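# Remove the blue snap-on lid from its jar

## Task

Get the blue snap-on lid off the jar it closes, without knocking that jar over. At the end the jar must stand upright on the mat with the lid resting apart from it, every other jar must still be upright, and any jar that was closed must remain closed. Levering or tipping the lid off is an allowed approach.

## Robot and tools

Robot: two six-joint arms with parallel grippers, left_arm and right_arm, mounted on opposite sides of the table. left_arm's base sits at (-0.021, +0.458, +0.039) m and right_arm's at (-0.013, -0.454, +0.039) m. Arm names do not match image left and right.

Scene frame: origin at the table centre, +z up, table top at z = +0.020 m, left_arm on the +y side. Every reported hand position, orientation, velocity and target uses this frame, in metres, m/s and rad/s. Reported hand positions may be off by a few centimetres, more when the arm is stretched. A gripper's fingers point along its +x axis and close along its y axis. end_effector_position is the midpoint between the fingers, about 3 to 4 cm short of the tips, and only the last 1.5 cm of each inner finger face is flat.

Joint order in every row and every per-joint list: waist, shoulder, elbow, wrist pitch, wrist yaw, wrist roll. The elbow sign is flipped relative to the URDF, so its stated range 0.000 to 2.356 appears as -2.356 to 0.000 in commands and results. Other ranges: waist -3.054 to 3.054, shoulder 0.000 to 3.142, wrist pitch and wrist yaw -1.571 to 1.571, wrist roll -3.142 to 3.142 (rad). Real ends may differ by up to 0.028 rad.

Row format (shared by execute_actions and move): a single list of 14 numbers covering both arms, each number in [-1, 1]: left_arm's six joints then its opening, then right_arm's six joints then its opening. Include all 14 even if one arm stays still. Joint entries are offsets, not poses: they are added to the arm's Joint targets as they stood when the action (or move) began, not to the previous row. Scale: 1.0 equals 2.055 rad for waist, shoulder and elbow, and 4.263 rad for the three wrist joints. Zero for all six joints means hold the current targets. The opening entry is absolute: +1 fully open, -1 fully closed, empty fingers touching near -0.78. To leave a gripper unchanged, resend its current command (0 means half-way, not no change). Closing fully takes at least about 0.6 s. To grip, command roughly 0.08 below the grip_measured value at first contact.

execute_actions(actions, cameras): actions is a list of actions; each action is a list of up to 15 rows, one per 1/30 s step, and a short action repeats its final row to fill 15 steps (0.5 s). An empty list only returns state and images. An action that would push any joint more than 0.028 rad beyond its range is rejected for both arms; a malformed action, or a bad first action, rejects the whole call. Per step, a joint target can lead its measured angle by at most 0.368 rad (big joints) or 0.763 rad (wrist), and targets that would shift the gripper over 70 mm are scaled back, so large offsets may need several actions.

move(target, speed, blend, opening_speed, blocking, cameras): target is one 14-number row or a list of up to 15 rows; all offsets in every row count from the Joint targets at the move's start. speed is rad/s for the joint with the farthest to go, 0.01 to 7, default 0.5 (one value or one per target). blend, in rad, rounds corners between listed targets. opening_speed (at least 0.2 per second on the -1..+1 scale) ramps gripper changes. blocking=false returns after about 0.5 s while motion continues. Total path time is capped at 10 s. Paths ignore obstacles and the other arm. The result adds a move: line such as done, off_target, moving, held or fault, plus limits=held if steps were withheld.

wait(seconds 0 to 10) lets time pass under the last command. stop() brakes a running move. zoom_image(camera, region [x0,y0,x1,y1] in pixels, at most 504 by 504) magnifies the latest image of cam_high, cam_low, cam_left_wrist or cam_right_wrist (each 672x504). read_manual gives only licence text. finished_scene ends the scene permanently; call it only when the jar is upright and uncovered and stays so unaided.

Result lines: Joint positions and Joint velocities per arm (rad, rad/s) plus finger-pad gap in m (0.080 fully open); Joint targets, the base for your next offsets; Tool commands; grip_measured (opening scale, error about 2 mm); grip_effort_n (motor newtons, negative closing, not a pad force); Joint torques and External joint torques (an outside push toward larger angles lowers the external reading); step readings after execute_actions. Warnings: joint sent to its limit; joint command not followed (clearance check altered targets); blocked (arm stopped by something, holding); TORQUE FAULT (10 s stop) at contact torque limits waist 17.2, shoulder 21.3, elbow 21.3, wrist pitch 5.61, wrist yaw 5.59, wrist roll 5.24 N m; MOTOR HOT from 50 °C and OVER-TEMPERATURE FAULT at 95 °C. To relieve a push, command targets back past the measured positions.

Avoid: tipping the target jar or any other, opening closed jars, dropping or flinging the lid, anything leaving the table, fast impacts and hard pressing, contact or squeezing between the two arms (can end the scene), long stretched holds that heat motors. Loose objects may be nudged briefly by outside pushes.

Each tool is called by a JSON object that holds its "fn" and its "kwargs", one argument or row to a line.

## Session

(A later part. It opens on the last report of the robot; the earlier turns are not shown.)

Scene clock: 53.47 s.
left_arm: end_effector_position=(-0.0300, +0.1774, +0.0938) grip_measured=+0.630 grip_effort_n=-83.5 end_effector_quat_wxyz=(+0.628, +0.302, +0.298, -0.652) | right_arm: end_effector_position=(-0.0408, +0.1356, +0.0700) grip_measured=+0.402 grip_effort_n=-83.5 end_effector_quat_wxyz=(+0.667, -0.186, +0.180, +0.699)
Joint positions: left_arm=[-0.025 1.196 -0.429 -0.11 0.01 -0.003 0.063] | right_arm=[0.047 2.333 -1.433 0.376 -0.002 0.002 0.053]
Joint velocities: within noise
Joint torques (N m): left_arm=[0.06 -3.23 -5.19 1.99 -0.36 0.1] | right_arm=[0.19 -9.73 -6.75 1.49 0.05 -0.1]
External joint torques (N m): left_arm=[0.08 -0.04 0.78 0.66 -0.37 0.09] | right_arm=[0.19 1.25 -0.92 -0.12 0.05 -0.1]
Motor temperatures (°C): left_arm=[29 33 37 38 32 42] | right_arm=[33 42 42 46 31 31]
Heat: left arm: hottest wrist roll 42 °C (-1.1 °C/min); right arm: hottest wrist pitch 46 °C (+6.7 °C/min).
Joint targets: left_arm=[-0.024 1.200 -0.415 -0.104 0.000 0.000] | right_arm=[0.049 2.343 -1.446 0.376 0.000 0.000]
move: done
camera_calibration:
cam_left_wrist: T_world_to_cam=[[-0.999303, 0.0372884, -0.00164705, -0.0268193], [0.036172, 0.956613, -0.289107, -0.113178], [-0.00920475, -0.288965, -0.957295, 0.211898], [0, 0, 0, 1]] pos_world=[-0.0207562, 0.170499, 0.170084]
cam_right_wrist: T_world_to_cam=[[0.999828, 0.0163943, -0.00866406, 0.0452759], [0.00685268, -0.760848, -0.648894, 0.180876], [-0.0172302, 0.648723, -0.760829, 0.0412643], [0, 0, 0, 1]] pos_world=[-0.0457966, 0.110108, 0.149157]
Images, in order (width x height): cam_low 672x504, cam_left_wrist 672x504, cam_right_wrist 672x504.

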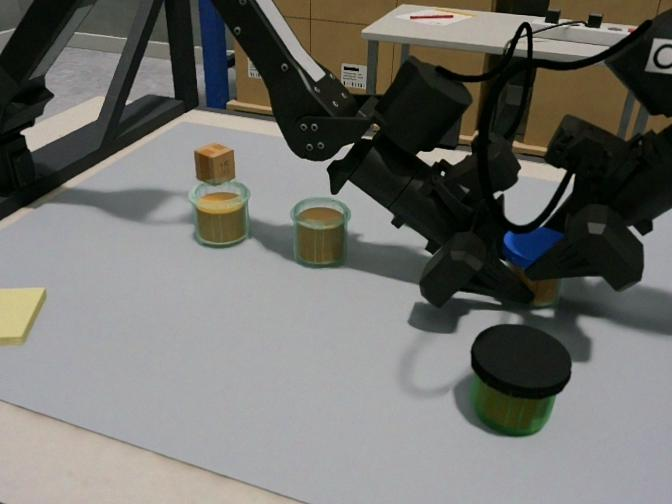

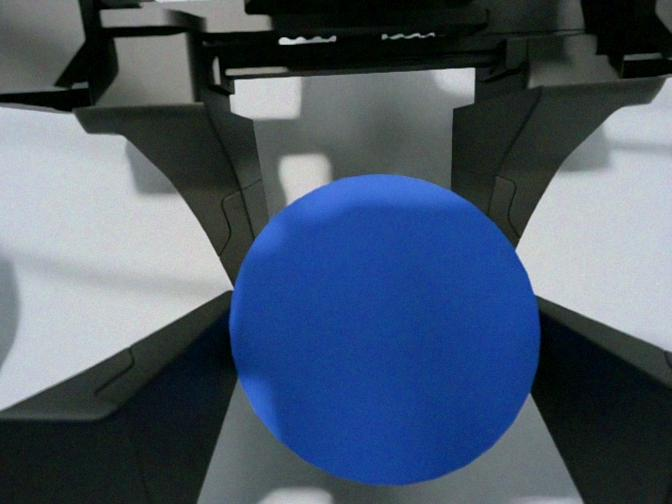

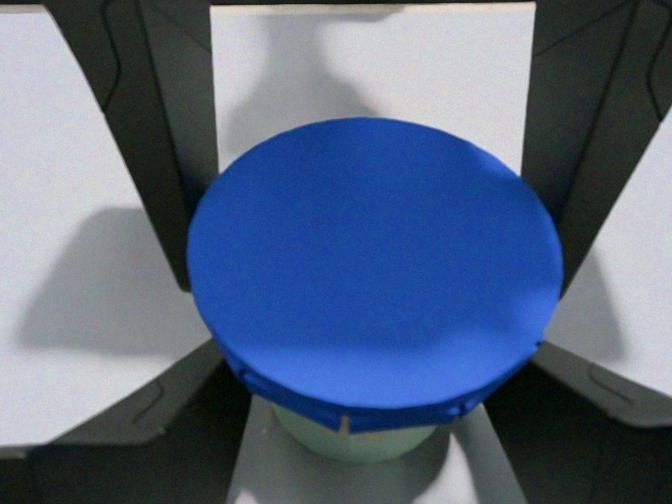

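{"fn": "move", "kwargs": {
  "target": [-0.0361, -0.0037, -0.0035, -0.0034, -0.0292, 0.0015, 0.58, 0, 0, 0, 0, 0, 0, 0.36],
  "speed": 0.15,
  "cameras": ["cam_left_wrist", "cam_right_wrist"]
}}

Scene clock: 57.20 s.
left_arm: end_effector_position=(-0.0328, +0.1785, +0.0937) grip_measured=+0.630 grip_effort_n=-83.5 end_effector_quat_wxyz=(+0.642, +0.329, +0.272, -0.637) | right_arm: end_effector_position=(-0.0407, +0.1360, +0.0707) grip_measured=+0.402 grip_effort_n=-83.5 end_effector_quat_wxyz=(+0.668, -0.192, +0.173, +0.698)
Joint positions: left_arm=[-0.096 1.196 -0.429 -0.115 -0.104 -0.007 0.063] | right_arm=[0.049 2.333 -1.435 0.375 0.008 -0.013 0.053]
Joint velocities: within noise
Joint torques (N m): left_arm=[-0.18 -4.16 -6.03 1.3 -0.78 0.45] | right_arm=[0.01 -9.84 -6.63 1.54 -0.33 0.37]
External joint torques (N m): left_arm=[-0.18 -0.93 0 -0.04 -0.72 0.45] | right_arm=[-0.02 0.99 -0.91 -0.03 -0.32 0.37]
Motor temperatures (°C): left_arm=[29 33 37 38 32 42] | right_arm=[33 43 42 45 31 31]
Heat: left arm: hottest wrist roll 42 °C (-1.0 °C/min); right arm: hottest wrist pitch 45 °C (+5.2 °C/min).
Joint targets: left_arm=[-0.098 1.192 -0.422 -0.118 -0.124 0.007] | right_arm=[0.049 2.343 -1.446 0.376 0.000 0.000]
move: done
camera_calibration:
cam_left_wrist: T_world_to_cam=[[-0.995677, 0.0323434, -0.0870748, -0.020672], [0.0560448, 0.956745, -0.28548, -0.113905], [0.074075, -0.289125, -0.954421, 0.2146], [0, 0, 0, 1]] pos_world=[-0.0300954, 0.171693, 0.170502]
cam_right_wrist: T_world_to_cam=[[0.999808, 0.0176062, 0.00865536, 0.0437989], [0.0190024, -0.759354, -0.650401, 0.182088], [-0.00487857, 0.65044, -0.759542, 0.0416369], [0, 0, 0, 1]] pos_world=[-0.0470475, 0.110416, 0.149676]
Images, in order (width x height): cam_left_wrist 672x504, cam_right_wrist 672x504.

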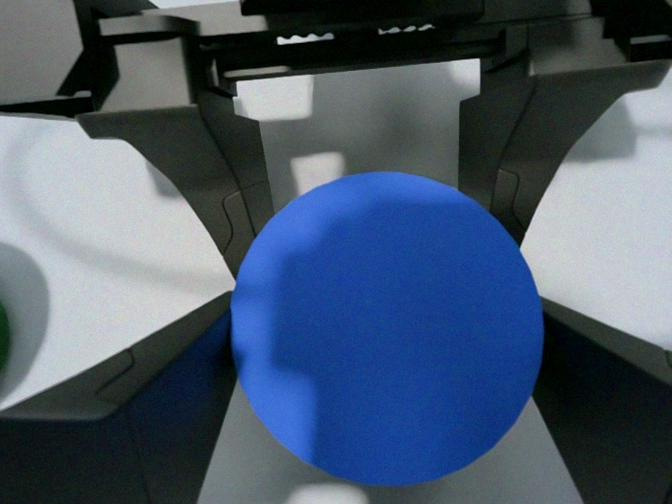

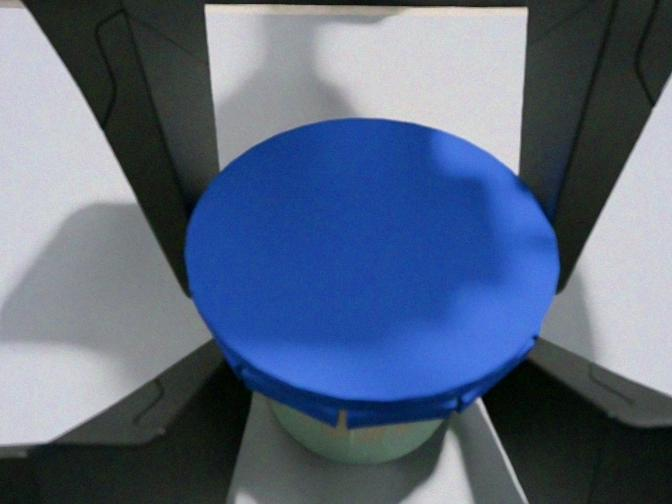

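{"fn": "move", "kwargs": {
  "target": [-0.0357, 0.0001, -0.0007, -0.0004, -0.0291, 0.0015, 0.58, 0, 0, 0, 0, 0, 0, 0.36],
  "speed": 0.15,
  "cameras": ["cam_left_wrist", "cam_right_wrist", "cam_low"]
}}

Scene clock: 58.70 s.
left_arm: end_effector_position=(-0.0342, +0.1791, +0.0960) grip_measured=+0.628 grip_effort_n=-83.5 end_effector_quat_wxyz=(+0.658, +0.357, +0.235, -0.620) | right_arm: end_effector_position=(-0.0406, +0.1361, +0.0705) grip_measured=+0.402 grip_effort_n=-83.5 end_effector_quat_wxyz=(+0.669, -0.191, +0.174, +0.697)
Joint positions: left_arm=[-0.169 1.196 -0.429 -0.116 -0.231 0 0.063] | right_arm=[0.049 2.333 -1.436 0.375 0.008 -0.01 0.053]
Joint velocities: within noise
Joint torques (N m): left_arm=[-0.25 -4.15 -6.21 1.24 -0.72 0.42] | right_arm=[0.07 -9.84 -6.57 1.58 -0.38 0.26]
External joint torques (N m): left_arm=[-0.25 -0.95 -0.16 -0.11 -0.61 0.42] | right_arm=[-0.03 1.03 -0.83 0 -0.38 0.26]
Motor temperatures (°C): left_arm=[29 33 37 38 32 42] | right_arm=[33 43 42 45 31 31]
Heat: left arm: hottest wrist roll 42 °C (-1.0 °C/min); right arm: hottest wrist pitch 45 °C (+5.1 °C/min).
Joint targets: left_arm=[-0.172 1.192 -0.424 -0.120 -0.249 0.013] | right_arm=[0.049 2.343 -1.446 0.376 0.000 0.000]
move: done
camera_calibration:
cam_left_wrist: T_world_to_cam=[[-0.981635, 0.0286369, -0.188607, -0.0109604], [0.0834257, 0.95356, -0.28942, -0.111854], [0.17156, -0.299839, -0.938437, 0.220776], [0, 0, 0, 1]] pos_world=[-0.0393039, 0.17317, 0.172744]
cam_right_wrist: T_world_to_cam=[[0.99986, 0.0154409, 0.00641136, 0.0441792], [0.0159008, -0.759727, -0.650048, 0.181934], [-0.00516642, 0.650059, -0.759866, 0.0415741], [0, 0, 0, 1]] pos_world=[-0.0468512, 0.110512, 0.149573]
Images, in order (width x height): cam_low 672x504, cam_left_wrist 672x504, cam_right_wrist 672x504.

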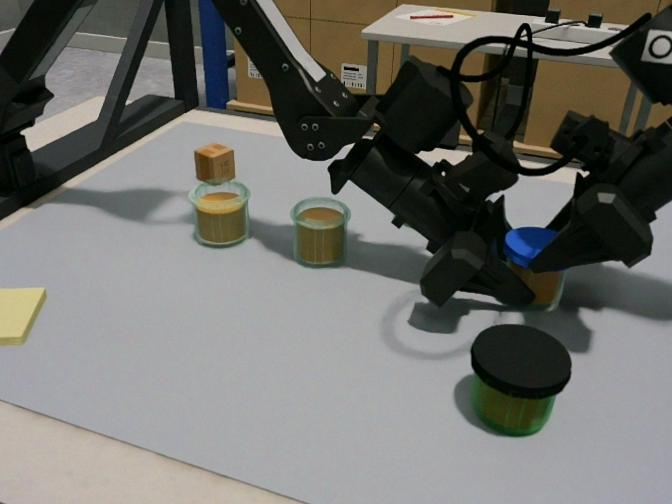

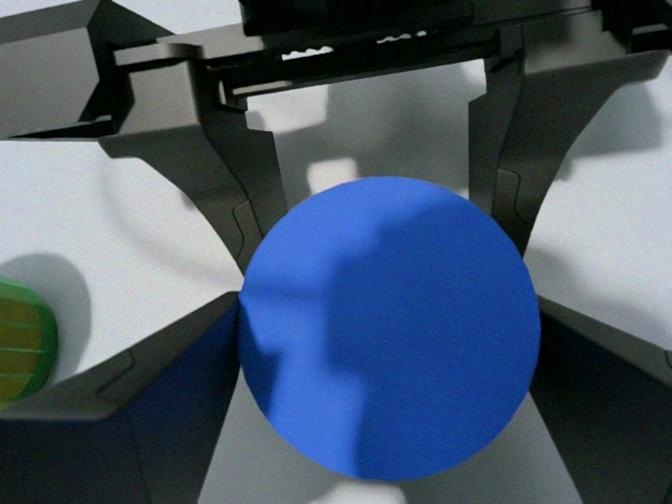

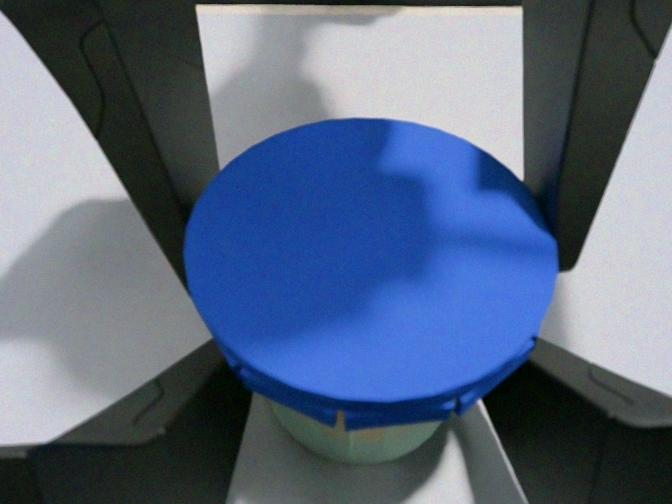

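{"fn": "zoom_image", "kwargs": {
  "camera": "cam_right_wrist",
  "region": [160, 200, 620, 480]
}}

{"fn": "zoom_image", "kwargs": {
  "camera": "cam_low",
  "region": [460, 190, 620, 320]
}}

Scaled by 1.096.

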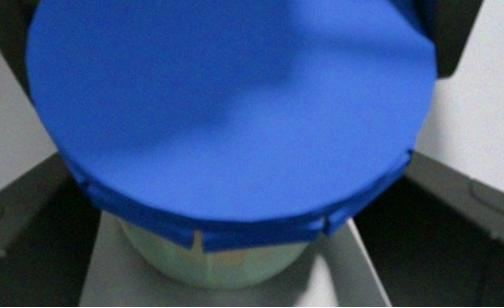

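Scaled by 3.150.

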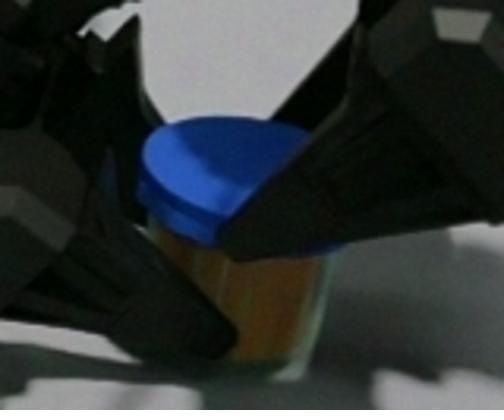

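{"fn": "move", "kwargs": {
  "target": [
    [0.0720, 0.0039, 0.0044, 0.0038, 0.0584, -0.0030, 0.58, 0, 0, 0, 0, 0, 0, 0.36],
    [0.0720, -0.0117, -0.0131, -0.0122, 0.0584, -0.0030, 0.58, 0, 0, 0, 0, 0, 0, 0.36]
  ],
  "speed": [0.25, 0.1],
  "cameras": ["cam_left_wrist", "cam_right_wrist", "cam_low"]
}}

Scene clock: 71.07 s.
left_arm: end_effector_position=(-0.0279, +0.1809, +0.0970) grip_measured=+0.628 grip_effort_n=-83.5 end_effector_quat_wxyz=(+0.629, +0.316, +0.295, -0.646) | right_arm: end_effector_position=(-0.0393, +0.1381, +0.0728) grip_measured=+0.402 grip_effort_n=-83.5 end_effector_quat_wxyz=(+0.670, -0.178, +0.183, +0.697)
Joint positions: left_arm=[-0.03 1.176 -0.443 -0.161 -0.013 0.012 0.063] | right_arm=[0.044 2.335 -1.443 0.376 -0.002 0.018 0.053]
Joint velocities: within noise
Joint torques (N m): left_arm=[0.48 -4.62 -7.85 0.7 0.45 -0.38] | right_arm=[0.36 -10.03 -5.86 1.46 0.05 -0.6]
External joint torques (N m): left_arm=[0.5 -1.51 -1.8 -0.62 0.46 -0.38] | right_arm=[0.35 0.99 -0.02 -0.14 0.05 -0.6]
Motor temperatures (°C): left_arm=[28 33 37 37 32 42] | right_arm=[33 45 42 45 31 31]
Heat: left arm: hottest wrist roll 42 °C (-1.0 °C/min); right arm: hottest shoulder 45 °C (+9.1 °C/min).
Joint targets: left_arm=[-0.024 1.168 -0.450 -0.172 0.001 0.000] | right_arm=[0.049 2.343 -1.446 0.376 0.000 0.000]
move: done
camera_calibration:
cam_left_wrist: T_world_to_cam=[[-0.998791, 0.0397675, -0.0288948, -0.022645], [0.0461451, 0.961097, -0.272331, -0.117821], [0.0169407, -0.273335, -0.96177, 0.214357], [0, 0, 0, 1]] pos_world=[-0.0208122, 0.17273, 0.173422]
cam_right_wrist: T_world_to_cam=[[0.999722, 0.00580919, -0.0228349, 0.0462264], [-0.0105618, -0.755831, -0.654681, 0.183637], [-0.0210625, 0.654741, -0.75556, 0.0403347], [0, 0, 0, 1]] pos_world=[-0.0434245, 0.112121, 0.151754]
Images, in order (width x height): cam_low 672x504, cam_left_wrist 672x504, cam_right_wrist 672x504.

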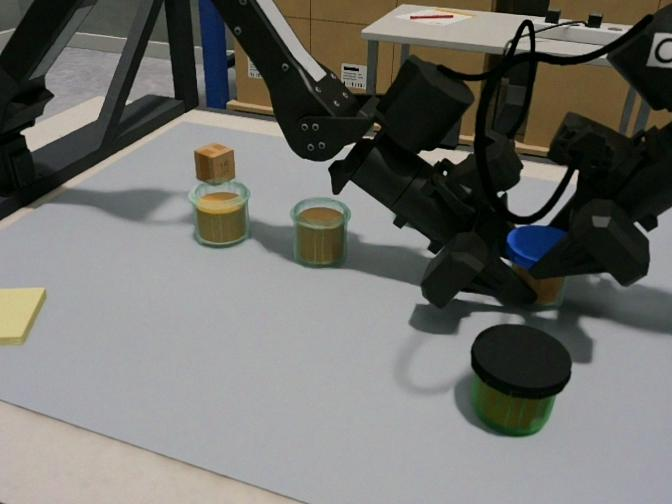

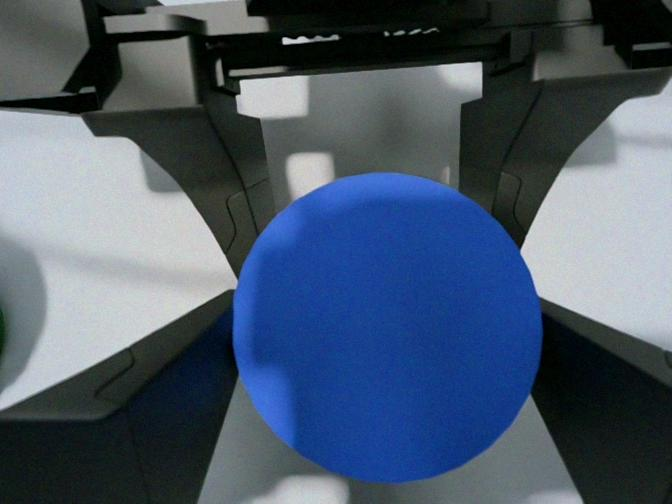

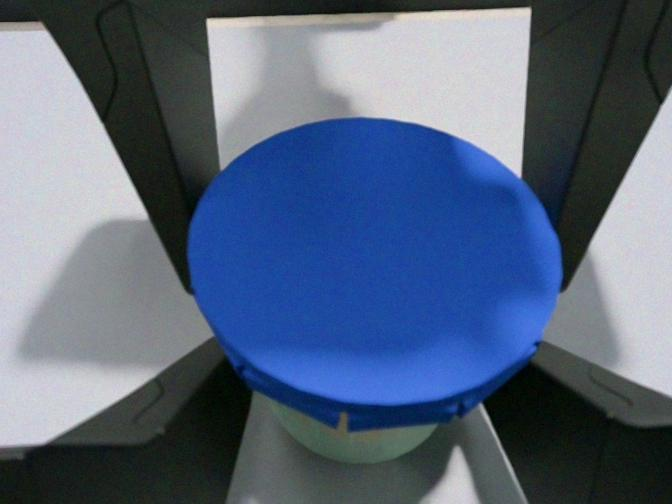

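{"fn": "move", "kwargs": {
  "target": [0, -0.0104, -0.0122, -0.0106, 0, 0, 0.58, 0, 0.0091, 0.0020, 0.0054, 0, 0, 0.36],
  "speed": 0.1,
  "cameras": ["cam_left_wrist", "cam_right_wrist", "cam_low"]
}}

Scene clock: 72.37 s.
left_arm: end_effector_position=(-0.0280, +0.1832, +0.1013) grip_measured=+0.628 grip_effort_n=-83.5 end_effector_quat_wxyz=(+0.627, +0.320, +0.299, -0.644) | right_arm: end_effector_position=(-0.0394, +0.1409, +0.0740) grip_measured=+0.402 grip_effort_n=-83.5 end_effector_quat_wxyz=(+0.672, -0.171, +0.176, +0.699)
Joint positions: left_arm=[-0.03 1.159 -0.461 -0.209 -0.012 0.012 0.063] | right_arm=[0.044 2.343 -1.445 0.403 -0.002 0.018 0.053]
Joint velocities: within noise
Joint torques (N m): left_arm=[0.51 -5.15 -8.76 0.92 0.41 -0.37] | right_arm=[0.42 -9.14 -5.17 1.16 0.01 -0.61]
External joint torques (N m): left_arm=[0.5 -2.02 -2.56 -0.4 0.42 -0.37] | right_arm=[0.4 1.92 0.69 -0.47 0.02 -0.62]
Motor temperatures (°C): left_arm=[28 33 38 37 32 42] | right_arm=[33 45 42 45 31 31]
Heat: left arm: hottest wrist roll 42 °C (-1.0 °C/min); right arm: hottest shoulder 45 °C (+9.1 °C/min).
Joint targets: left_arm=[-0.024 1.147 -0.476 -0.217 0.001 0.001] | right_arm=[0.049 2.361 -1.442 0.399 0.000 0.000]
move: done
camera_calibration:
cam_left_wrist: T_world_to_cam=[[-0.998795, 0.040556, -0.0276426, -0.0229417], [0.04635, 0.96464, -0.259465, -0.120881], [0.0161423, -0.260433, -0.965357, 0.217011], [0, 0, 0, 1]] pos_world=[-0.0208143, 0.174054, 0.177495]
cam_right_wrist: T_world_to_cam=[[0.999701, 0.00630531, -0.0236296, 0.046403], [-0.0111659, -0.741937, -0.670376, 0.185783], [-0.0217586, 0.67044, -0.741645, 0.0361912], [0, 0, 0, 1]] pos_world=[-0.0435272, 0.113283, 0.152482]
Images, in order (width x height): cam_low 672x504, cam_left_wrist 672x504, cam_right_wrist 672x504.

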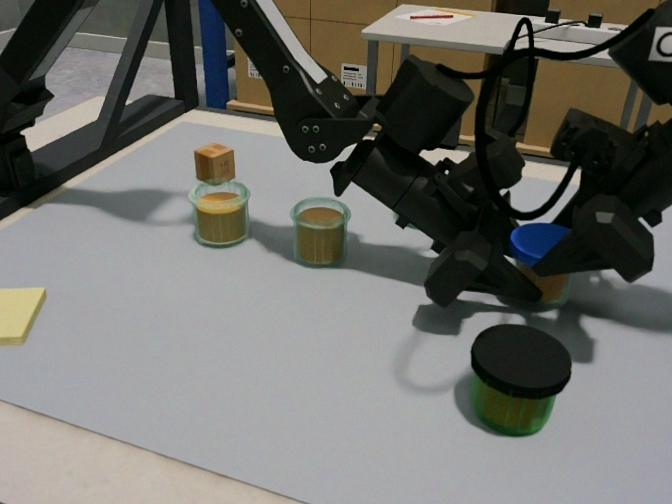

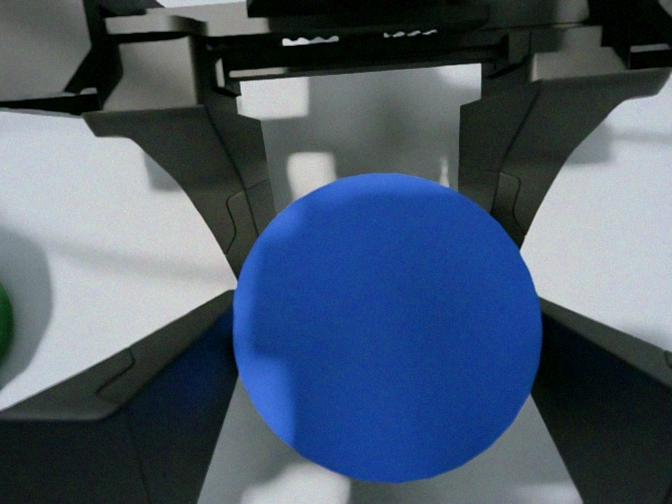

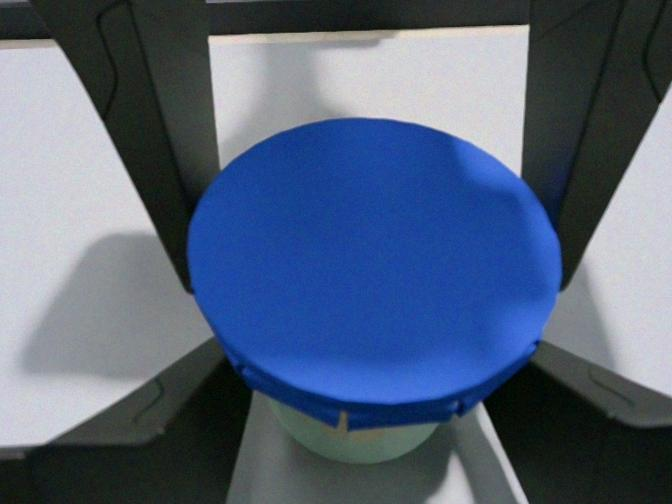

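{"fn": "move", "kwargs": {
  "target": [0, 0.0258, 0.0297, 0.0265, 0, 0, 0.58, 0, -0.0088, -0.0019, -0.0054, 0, 0, 0.36],
  "speed": 0.12,
  "cameras": ["cam_right_wrist", "cam_low"]
}}

Scene clock: 82.93 s.
left_arm: end_effector_position=(-0.0284, +0.1789, +0.0948) grip_measured=+0.628 grip_effort_n=-83.5 end_effector_quat_wxyz=(+0.632, +0.308, +0.291, -0.649) | right_arm: end_effector_position=(-0.0393, +0.1384, +0.0694) grip_measured=+0.402 grip_effort_n=-83.5 end_effector_quat_wxyz=(+0.669, -0.180, +0.182, +0.697)
Joint positions: left_arm=[-0.029 1.184 -0.426 -0.118 -0.009 0.008 0.063] | right_arm=[0.044 2.343 -1.445 0.379 -0.002 0.014 0.053]
Joint velocities: within noise
Joint torques (N m): left_arm=[0.43 -1.65 -5.43 2.56 0.33 -0.24] | right_arm=[0.43 -10.86 -5.6 1.19 0.06 -0.49]
External joint torques (N m): left_arm=[0.44 1.46 0.54 1.25 0.33 -0.24] | right_arm=[0.53 0.3 0.29 -0.43 0.05 -0.49]
Motor temperatures (°C): left_arm=[28 34 40 36 32 42] | right_arm=[33 49 41 45 31 32]
Heat: left arm: hottest wrist roll 42 °C (-1.0 °C/min); right arm: hottest shoulder 49 °C (+12.0 °C/min).
Joint targets: left_arm=[-0.024 1.200 -0.414 -0.104 0.001 0.001] | right_arm=[0.049 2.343 -1.445 0.376 0.000 0.000]
move: done
camera_calibration:
cam_right_wrist: T_world_to_cam=[[0.999783, 0.00764459, -0.0193836, 0.0457259], [-0.00685704, -0.75774, -0.65252, 0.181967], [-0.0196759, 0.652511, -0.757523, 0.0381907], [0, 0, 0, 1]] pos_world=[-0.0437168, 0.112614, 0.148554]
Images, in order (width x height): cam_low 672x504, cam_right_wrist 672x504.

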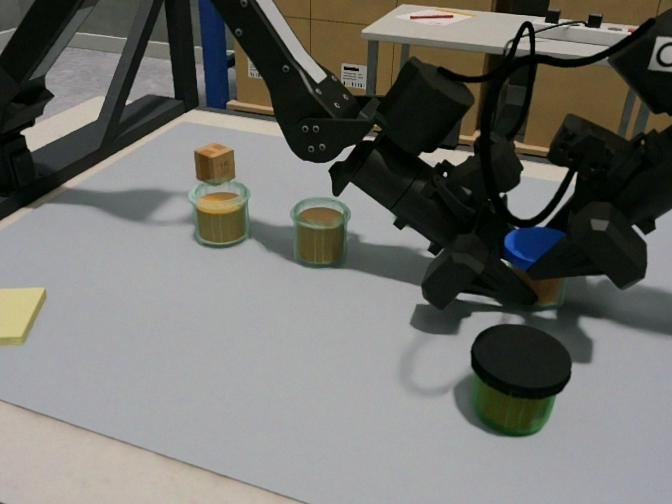

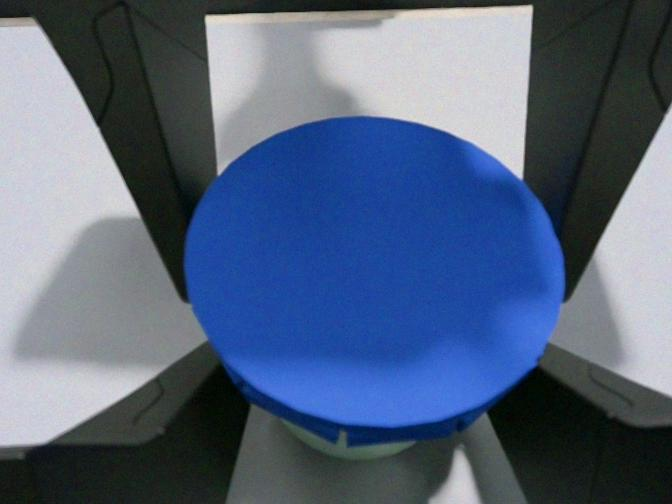

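{"fn": "move", "kwargs": {
  "target": [0, 0, 0, 0, 0, 0, 1, 0, 0.0046, 0.0010, 0.0027, 0, 0, 0.36],
  "speed": 0.1,
  "opening_speed": 1.0,
  "cameras": ["cam_right_wrist", "cam_left_wrist"]
}}

Scene clock: 84.37 s.
left_arm: end_effector_position=(-0.0290, +0.1780, +0.0929) grip_measured=+0.996 grip_effort_n=17.0 end_effector_quat_wxyz=(+0.630, +0.306, +0.295, -0.650) | right_arm: end_effector_position=(-0.0400, +0.1390, +0.0705) grip_measured=+0.402 grip_effort_n=-83.5 end_effector_quat_wxyz=(+0.669, -0.183, +0.176, +0.699)
Joint positions: left_arm=[-0.027 1.196 -0.426 -0.107 -0.002 0.002 0.08] | right_arm=[0.045 2.343 -1.445 0.385 0 0.001 0.053]
Joint velocities: within noise
Joint torques (N m): left_arm=[0.32 -3.18 -5.46 1.78 0.06 -0.05] | right_arm=[0.31 -10.05 -5.36 1.66 -0.05 -0.1]
External joint torques (N m): left_arm=[0.33 0.07 0.6 0.43 0.06 -0.05] | right_arm=[0.41 0.8 0.33 0.09 -0.06 -0.1]
Motor temperatures (°C): left_arm=[28 34 40 37 32 42] | right_arm=[33 49 41 45 31 32]
Heat: left arm: hottest wrist roll 42 °C (-1.0 °C/min); right arm: hottest shoulder 49 °C (+12.1 °C/min).
Joint targets: left_arm=[-0.024 1.200 -0.415 -0.104 0.000 0.001] | right_arm=[0.049 2.353 -1.443 0.388 0.000 0.000]
move: done
camera_calibration:
cam_left_wrist: T_world_to_cam=[[-0.999234, 0.0364903, -0.014125, -0.0245697], [0.0390129, 0.956856, -0.28793, -0.114171], [0.00300893, -0.288261, -0.957547, 0.211467], [0, 0, 0, 1]] pos_world=[-0.020733, 0.171099, 0.16927]
cam_right_wrist: T_world_to_cam=[[0.999874, 0.0138508, -0.00772447, 0.0446775], [0.00536248, -0.753653, -0.65725, 0.183382], [-0.014925, 0.657126, -0.753633, 0.0378158], [0, 0, 0, 1]] pos_world=[-0.0450908, 0.112738, 0.149372]
Images, in order (width x height): cam_left_wrist 672x504, cam_right_wrist 672x504.

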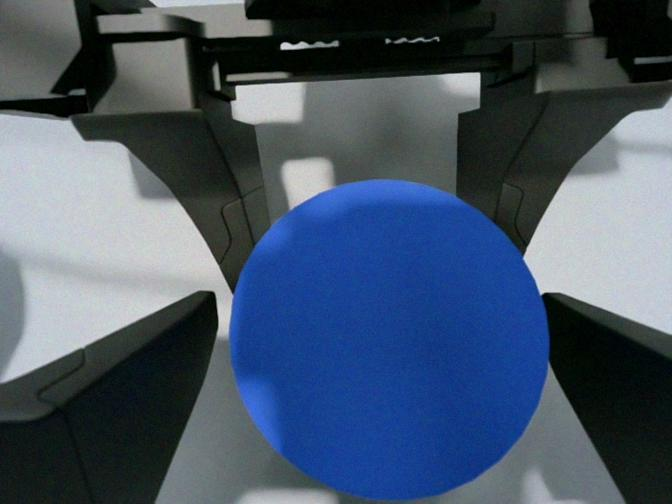

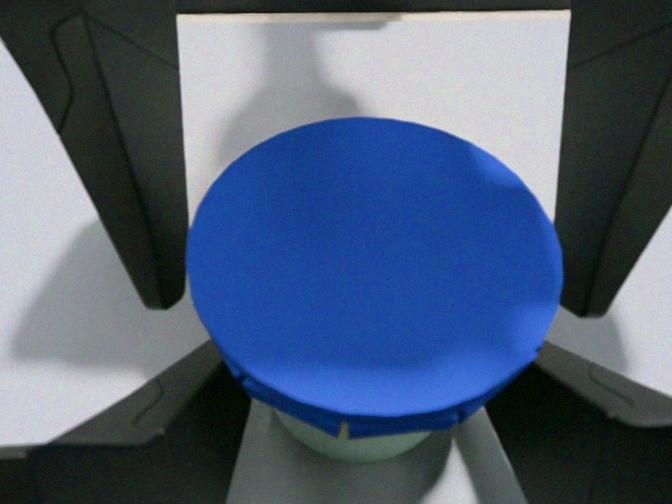

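{"fn": "move", "kwargs": {
  "target": [
    [0, 0, 0, 0, 0, 0, 1, 0, 0, 0, 0, 0, 0, 0.62],
    [0, 0, 0, 0, 0, 0, 1, 0, 0.0023, 0.0005, 0.0013, 0, 0, 0.62],
    [0, 0, 0, 0, 0, 0, 1, 0, 0.0023, 0.0005, 0.0013, 0, 0, 0.33]
  ],
  "speed": 0.1,
  "opening_speed": 0.7,
  "cameras": ["cam_right_wrist", "cam_left_wrist", "cam_low"]
}}

Scene clock: 96.40 s.
left_arm: end_effector_position=(-0.0290, +0.1780, +0.0929) grip_measured=+0.997 grip_effort_n=17.4 end_effector_quat_wxyz=(+0.630, +0.306, +0.295, -0.650) | right_arm: end_effector_position=(-0.0409, +0.1388, +0.0683) grip_measured=+0.395 grip_effort_n=-83.5 end_effector_quat_wxyz=(+0.668, -0.184, +0.176, +0.699)
Joint positions: left_arm=[-0.027 1.196 -0.426 -0.107 -0.002 0.002 0.08] | right_arm=[0.047 2.348 -1.445 0.388 0 0.001 0.053]
Joint velocities: within noise
Joint torques (N m): left_arm=[0.16 -3.18 -5.51 1.79 0.07 -0.06] | right_arm=[0.24 -9.89 -5.28 1.84 -0.06 -0.05]
External joint torques (N m): left_arm=[0.15 0.01 0.49 0.45 0.07 -0.07] | right_arm=[0.23 1.09 0.48 0.25 -0.06 -0.06]
Motor temperatures (°C): left_arm=[28 33 39 38 32 42] | right_arm=[33 53 41 46 31 31]
Heat: left arm: hottest wrist roll 42 °C (+0.0 °C/min); right arm: hottest shoulder 53 °C (+14.1 °C/min). Fold the right arm in close to its base, or ease its load, before you think long.
Joint targets: left_arm=[-0.024 1.200 -0.415 -0.104 0.000 0.001] | right_arm=[0.049 2.358 -1.442 0.393 0.000 0.000]
MOTOR HOT: the shoulder of the right arm reports 53 °C; the controller stops that arm at 95 °C. To cool a motor, set the load down, stop pushing, or move to a pose that needs little force.
move: done
camera_calibration:
cam_left_wrist: T_world_to_cam=[[-0.999234, 0.0364903, -0.014125, -0.0245697], [0.0390129, 0.956856, -0.28793, -0.114171], [0.00300893, -0.288261, -0.957547, 0.211467], [0, 0, 0, 1]] pos_world=[-0.020733, 0.171099, 0.16927]
cam_right_wrist: T_world_to_cam=[[0.999853, 0.0153323, -0.00764772, 0.0453836], [0.00655958, -0.754886, -0.655824, 0.181986], [-0.0158285, 0.655677, -0.754875, 0.0365254], [0, 0, 0, 1]] pos_world=[-0.0459925, 0.112734, 0.14727]
Images, in order (width x height): cam_low 672x504, cam_left_wrist 672x504, cam_right_wrist 672x504.

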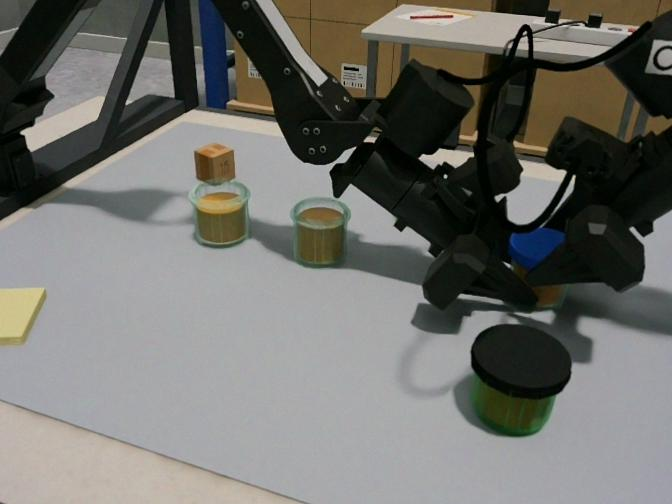

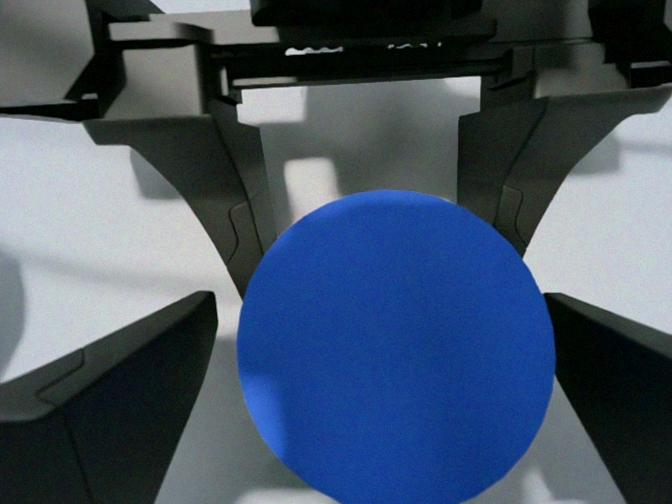

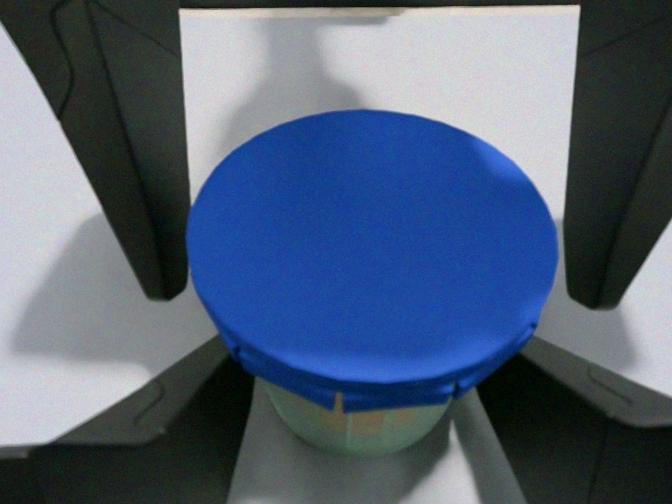

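{"fn": "move", "kwargs": {
  "target": [
    [-0.0058, 0.0018, 0.0024, 0.0020, 0, 0, 1, 0, 0, 0, 0, 0, 0, 0.33],
    [-0.0058, 0.0018, 0.0024, 0.0020, 0, 0, 0.56, 0, 0, 0, 0, 0, 0, 0.33]
  ],
  "speed": 0.1,
  "opening_speed": 0.6,
  "cameras": ["cam_right_wrist", "cam_left_wrist"]
}}

Scene clock: 99.20 s.
left_arm: end_effector_position=(-0.0308, +0.1777, +0.0922) grip_measured=+0.632 grip_effort_n=-83.5 end_effector_quat_wxyz=(+0.629, +0.305, +0.294, -0.652) | right_arm: end_effector_position=(-0.0409, +0.1388, +0.0683) grip_measured=+0.395 grip_effort_n=-83.5 end_effector_quat_wxyz=(+0.668, -0.184, +0.176, +0.699)
Joint positions: left_arm=[-0.033 1.199 -0.423 -0.099 0 0 0.063] | right_arm=[0.047 2.348 -1.445 0.388 0 0.001 0.053]
Joint velocities: within noise
Joint torques (N m): left_arm=[-0.22 -3.15 -5.19 1.84 -0.01 0] | right_arm=[0.23 -9.87 -5.31 1.83 -0.04 -0.07]
External joint torques (N m): left_arm=[-0.22 0.05 0.79 0.5 -0.01 0] | right_arm=[0.38 1.19 0.52 0.21 -0.05 -0.07]
Motor temperatures (°C): left_arm=[28 33 38 38 32 42] | right_arm=[32 54 41 46 31 31]
Heat: left arm: hottest wrist roll 42 °C (+0.0 °C/min); right arm: hottest shoulder 54 °C (+14.2 °C/min). Fold the right arm in close to its base, or ease its load, before you think long.
Joint targets: left_arm=[-0.036 1.203 -0.410 -0.096 0.001 0.000] | right_arm=[0.049 2.358 -1.443 0.393 0.000 0.000]
MOTOR HOT: still on. The shoulder of the right arm reports 54 °C.
move: done
camera_calibration:
cam_left_wrist: T_world_to_cam=[[-0.999069, 0.0415884, -0.0114814, -0.0274955], [0.0431308, 0.956131, -0.289747, -0.1135], [-0.00107242, -0.289972, -0.957035, 0.210837], [0, 0, 0, 1]] pos_world=[-0.0223484, 0.170801, 0.168576]
cam_right_wrist: T_world_to_cam=[[0.999853, 0.0153323, -0.00764772, 0.0453836], [0.00655958, -0.754886, -0.655824, 0.181986], [-0.0158285, 0.655677, -0.754875, 0.0365254], [0, 0, 0, 1]] pos_world=[-0.0459925, 0.112734, 0.14727]
Images, in order (width x height): cam_left_wrist 672x504, cam_right_wrist 672x504.

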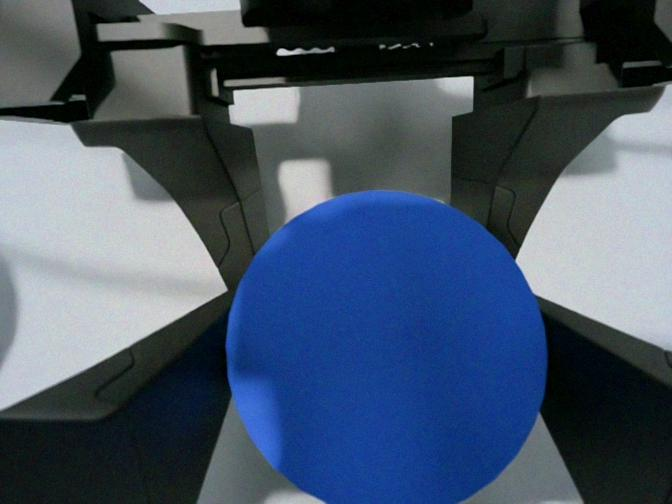

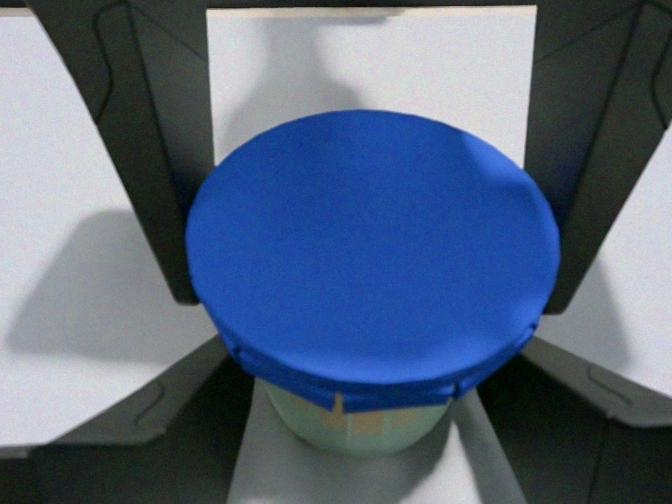

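{"fn": "move", "kwargs": {
  "target": [0, -0.0113, -0.0152, 0.0049, 0, 0, 0.56, 0, 0.0242, 0.0165, -0.0068, 0, 0, 0.33],
  "speed": 0.08,
  "cameras": ["cam_right_wrist", "cam_left_wrist"]
}}

Scene clock: 100.97 s.
left_arm: end_effector_position=(-0.0308, +0.1772, +0.0930) grip_measured=+0.632 grip_effort_n=-83.5 end_effector_quat_wxyz=(+0.629, +0.304, +0.293, -0.653) | right_arm: end_effector_position=(-0.0408, +0.1379, +0.0657) grip_measured=+0.395 grip_effort_n=-83.5 end_effector_quat_wxyz=(+0.668, -0.185, +0.177, +0.699)
Joint positions: left_arm=[-0.033 1.197 -0.423 -0.097 0 0 0.063] | right_arm=[0.047 2.351 -1.441 0.391 0 0.001 0.053]
Joint velocities: within noise
Joint torques (N m): left_arm=[-0.01 -3.79 -6.95 1.9 -0.01 0.01] | right_arm=[-0.01 -10.6 -5.26 1.21 -0.01 -0.02]
External joint torques (N m): left_arm=[0 -0.59 -0.98 0.57 -0.01 0] | right_arm=[-0.04 0.46 0.52 -0.4 0 -0.02]
Motor temperatures (°C): left_arm=[28 34 39 39 32 42] | right_arm=[32 54 41 46 31 31]
Heat: left arm: hottest wrist roll 42 °C (+0.0 °C/min); right arm: hottest shoulder 54 °C (+14.0 °C/min). Fold the right arm in close to its base, or ease its load, before you think long.
Joint targets: left_arm=[-0.033 1.197 -0.423 -0.093 0.000 0.000] | right_arm=[0.047 2.355 -1.439 0.388 0.000 0.001]
MOTOR HOT: still on. The shoulder of the right arm reports 54 °C.
blocked (right_arm)
move: off_target (right_arm); right_arm: the shoulder is farthest, 0.057 rad from its target
camera_calibration:
cam_left_wrist: T_world_to_cam=[[-0.999073, 0.041476, -0.0115313, -0.0274543], [0.0430332, 0.954907, -0.29377, -0.112275], [-0.00117313, -0.293994, -0.955807, 0.212056], [0, 0, 0, 1]] pos_world=[-0.0223485, 0.170694, 0.169385]
cam_right_wrist: T_world_to_cam=[[0.999854, 0.0153139, -0.00756531, 0.0453628], [0.00665995, -0.75739, -0.652928, 0.179683], [-0.0157288, 0.652783, -0.757382, 0.0356515], [0, 0, 0, 1]] pos_world=[-0.0459921, 0.112123, 0.144665]
Images, in order (width x height): cam_left_wrist 672x504, cam_right_wrist 672x504.

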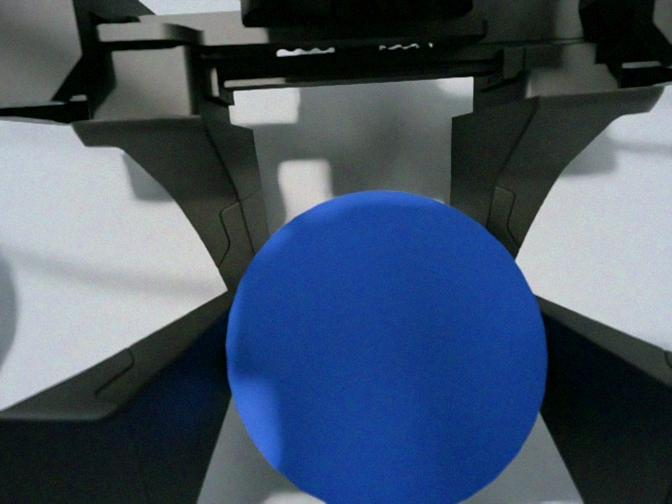

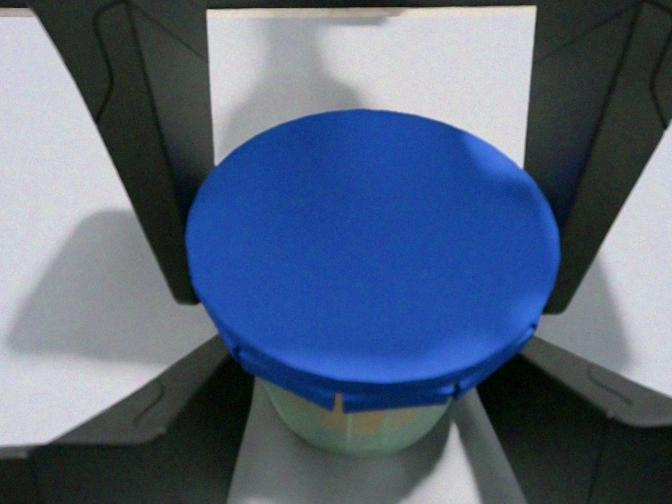

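{"fn": "move", "kwargs": {
  "target": [-0.0145, 0, 0, 0, -0.0117, 0.0006, 0.56, 0, 0, 0, 0, 0, 0, 0.33],
  "speed": 0.1,
  "cameras": []
}}

{"fn": "move", "kwargs": {
  "target": [-0.0145, 0, 0, 0, -0.0117, 0.0006, 0.56, 0, 0, 0, 0, 0, 0, 0.33],
  "speed": 0.1,
  "cameras": ["cam_left_wrist", "cam_right_wrist"]
}}

Scene clock: 104.10 s.
left_arm: end_effector_position=(-0.0322, +0.1773, +0.0930) grip_measured=+0.632 grip_effort_n=-83.5 end_effector_quat_wxyz=(+0.634, +0.311, +0.286, -0.648) | right_arm: end_effector_position=(-0.0406, +0.1380, +0.0657) grip_measured=+0.395 grip_effort_n=-83.5 end_effector_quat_wxyz=(+0.668, -0.188, +0.174, +0.699)
Joint positions: left_arm=[-0.057 1.197 -0.423 -0.097 -0.036 -0.006 0.063] | right_arm=[0.047 2.351 -1.441 0.392 0.003 -0.007 0.053]
Joint velocities: within noise
Joint torques (N m): left_arm=[-0.49 -3.72 -6.86 1.93 -0.49 0.29] | right_arm=[-0.05 -10.48 -5.34 1.18 -0.12 0.2]
External joint torques (N m): left_arm=[-0.47 -0.52 -0.89 0.6 -0.48 0.29] | right_arm=[-0.09 0.45 0.36 -0.4 -0.11 0.2]
Motor temperatures (°C): left_arm=[28 34 39 38 31 42] | right_arm=[32 53 41 46 31 31]
Heat: left arm: hottest wrist roll 42 °C (+0.0 °C/min); right arm: hottest shoulder 53 °C (+13.2 °C/min). Fold the right arm in close to its base, or ease its load, before you think long.
Joint targets: left_arm=[-0.062 1.197 -0.423 -0.093 -0.050 0.003] | right_arm=[0.047 2.355 -1.439 0.388 0.000 0.001]
MOTOR HOT: still on. The shoulder of the right arm reports 53 °C.
move: done
No camera images: "cameras" was empty.

Scene clock: 105.13 s.
left_arm: end_effector_position=(-0.0328, +0.1775, +0.0929) grip_measured=+0.631 grip_effort_n=-83.5 end_effector_quat_wxyz=(+0.641, +0.323, +0.273, -0.640) | right_arm: end_effector_position=(-0.0408, +0.1382, +0.0661) grip_measured=+0.395 grip_effort_n=-83.5 end_effector_quat_wxyz=(+0.668, -0.187, +0.173, +0.699)
Joint positions: left_arm=[-0.088 1.199 -0.423 -0.098 -0.089 -0.007 0.063] | right_arm=[0.048 2.351 -1.441 0.394 0.005 -0.007 0.053]
Joint velocities: within noise
Joint torques (N m): left_arm=[-0.45 -3.98 -6.86 1.94 -0.42 0.4] | right_arm=[-0.16 -10.44 -5.27 1.02 -0.2 0.27]
External joint torques (N m): left_arm=[-0.44 -0.74 -0.78 0.57 -0.38 0.4] | right_arm=[-0.24 0.48 0.43 -0.56 -0.19 0.27]
Motor temperatures (°C): left_arm=[28 34 39 38 32 42] | right_arm=[32 53 41 45 31 31]
Heat: left arm: hottest wrist roll 42 °C (+0.0 °C/min); right arm: hottest shoulder 53 °C (+13.2 °C/min). Fold the right arm in close to its base, or ease its load, before you think long.
Joint targets: left_arm=[-0.092 1.197 -0.423 -0.092 -0.100 0.006] | right_arm=[0.047 2.355 -1.439 0.388 0.000 0.001]
MOTOR HOT: still on. The shoulder of the right arm reports 53 °C.
move: done
camera_calibration:
cam_left_wrist: T_world_to_cam=[[-0.996581, 0.0336664, -0.0754458, -0.022082], [0.0544055, 0.954671, -0.29265, -0.112259], [0.0621734, -0.295754, -0.953239, 0.214264], [0, 0, 0, 1]] pos_world=[-0.0292206, 0.171283, 0.169727]
cam_right_wrist: T_world_to_cam=[[0.999859, 0.0166865, 0.00194467, 0.0445066], [0.0138838, -0.755599, -0.654888, 0.180318], [-0.00945836, 0.654822, -0.755724, 0.035695], [0, 0, 0, 1]] pos_world=[-0.0466662, 0.112132, 0.144977]
Images, in order (width x height): cam_left_wrist 672x504, cam_right_wrist 672x504.

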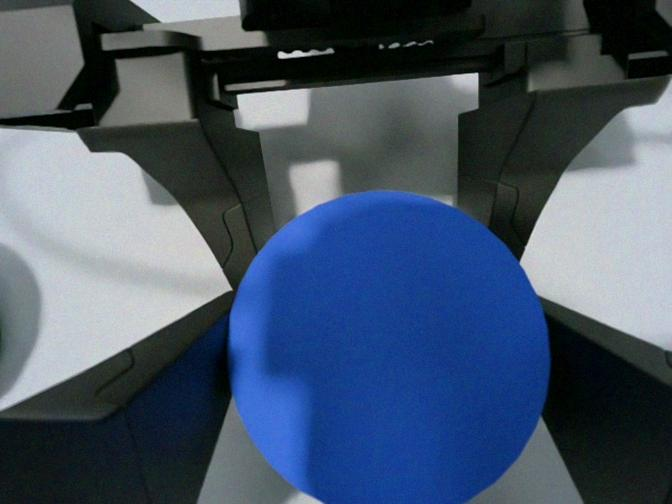

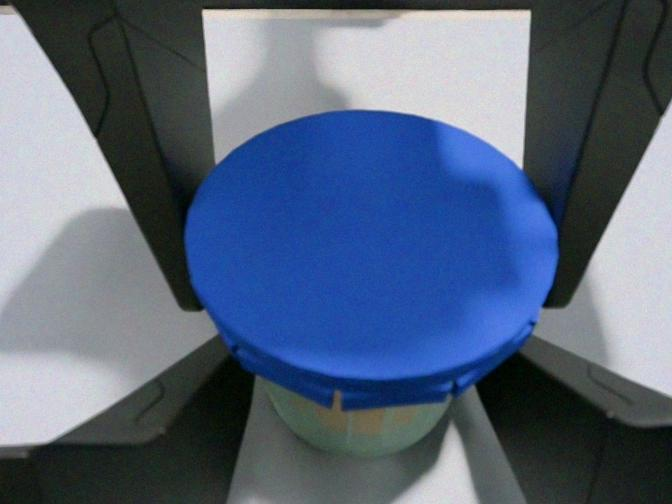

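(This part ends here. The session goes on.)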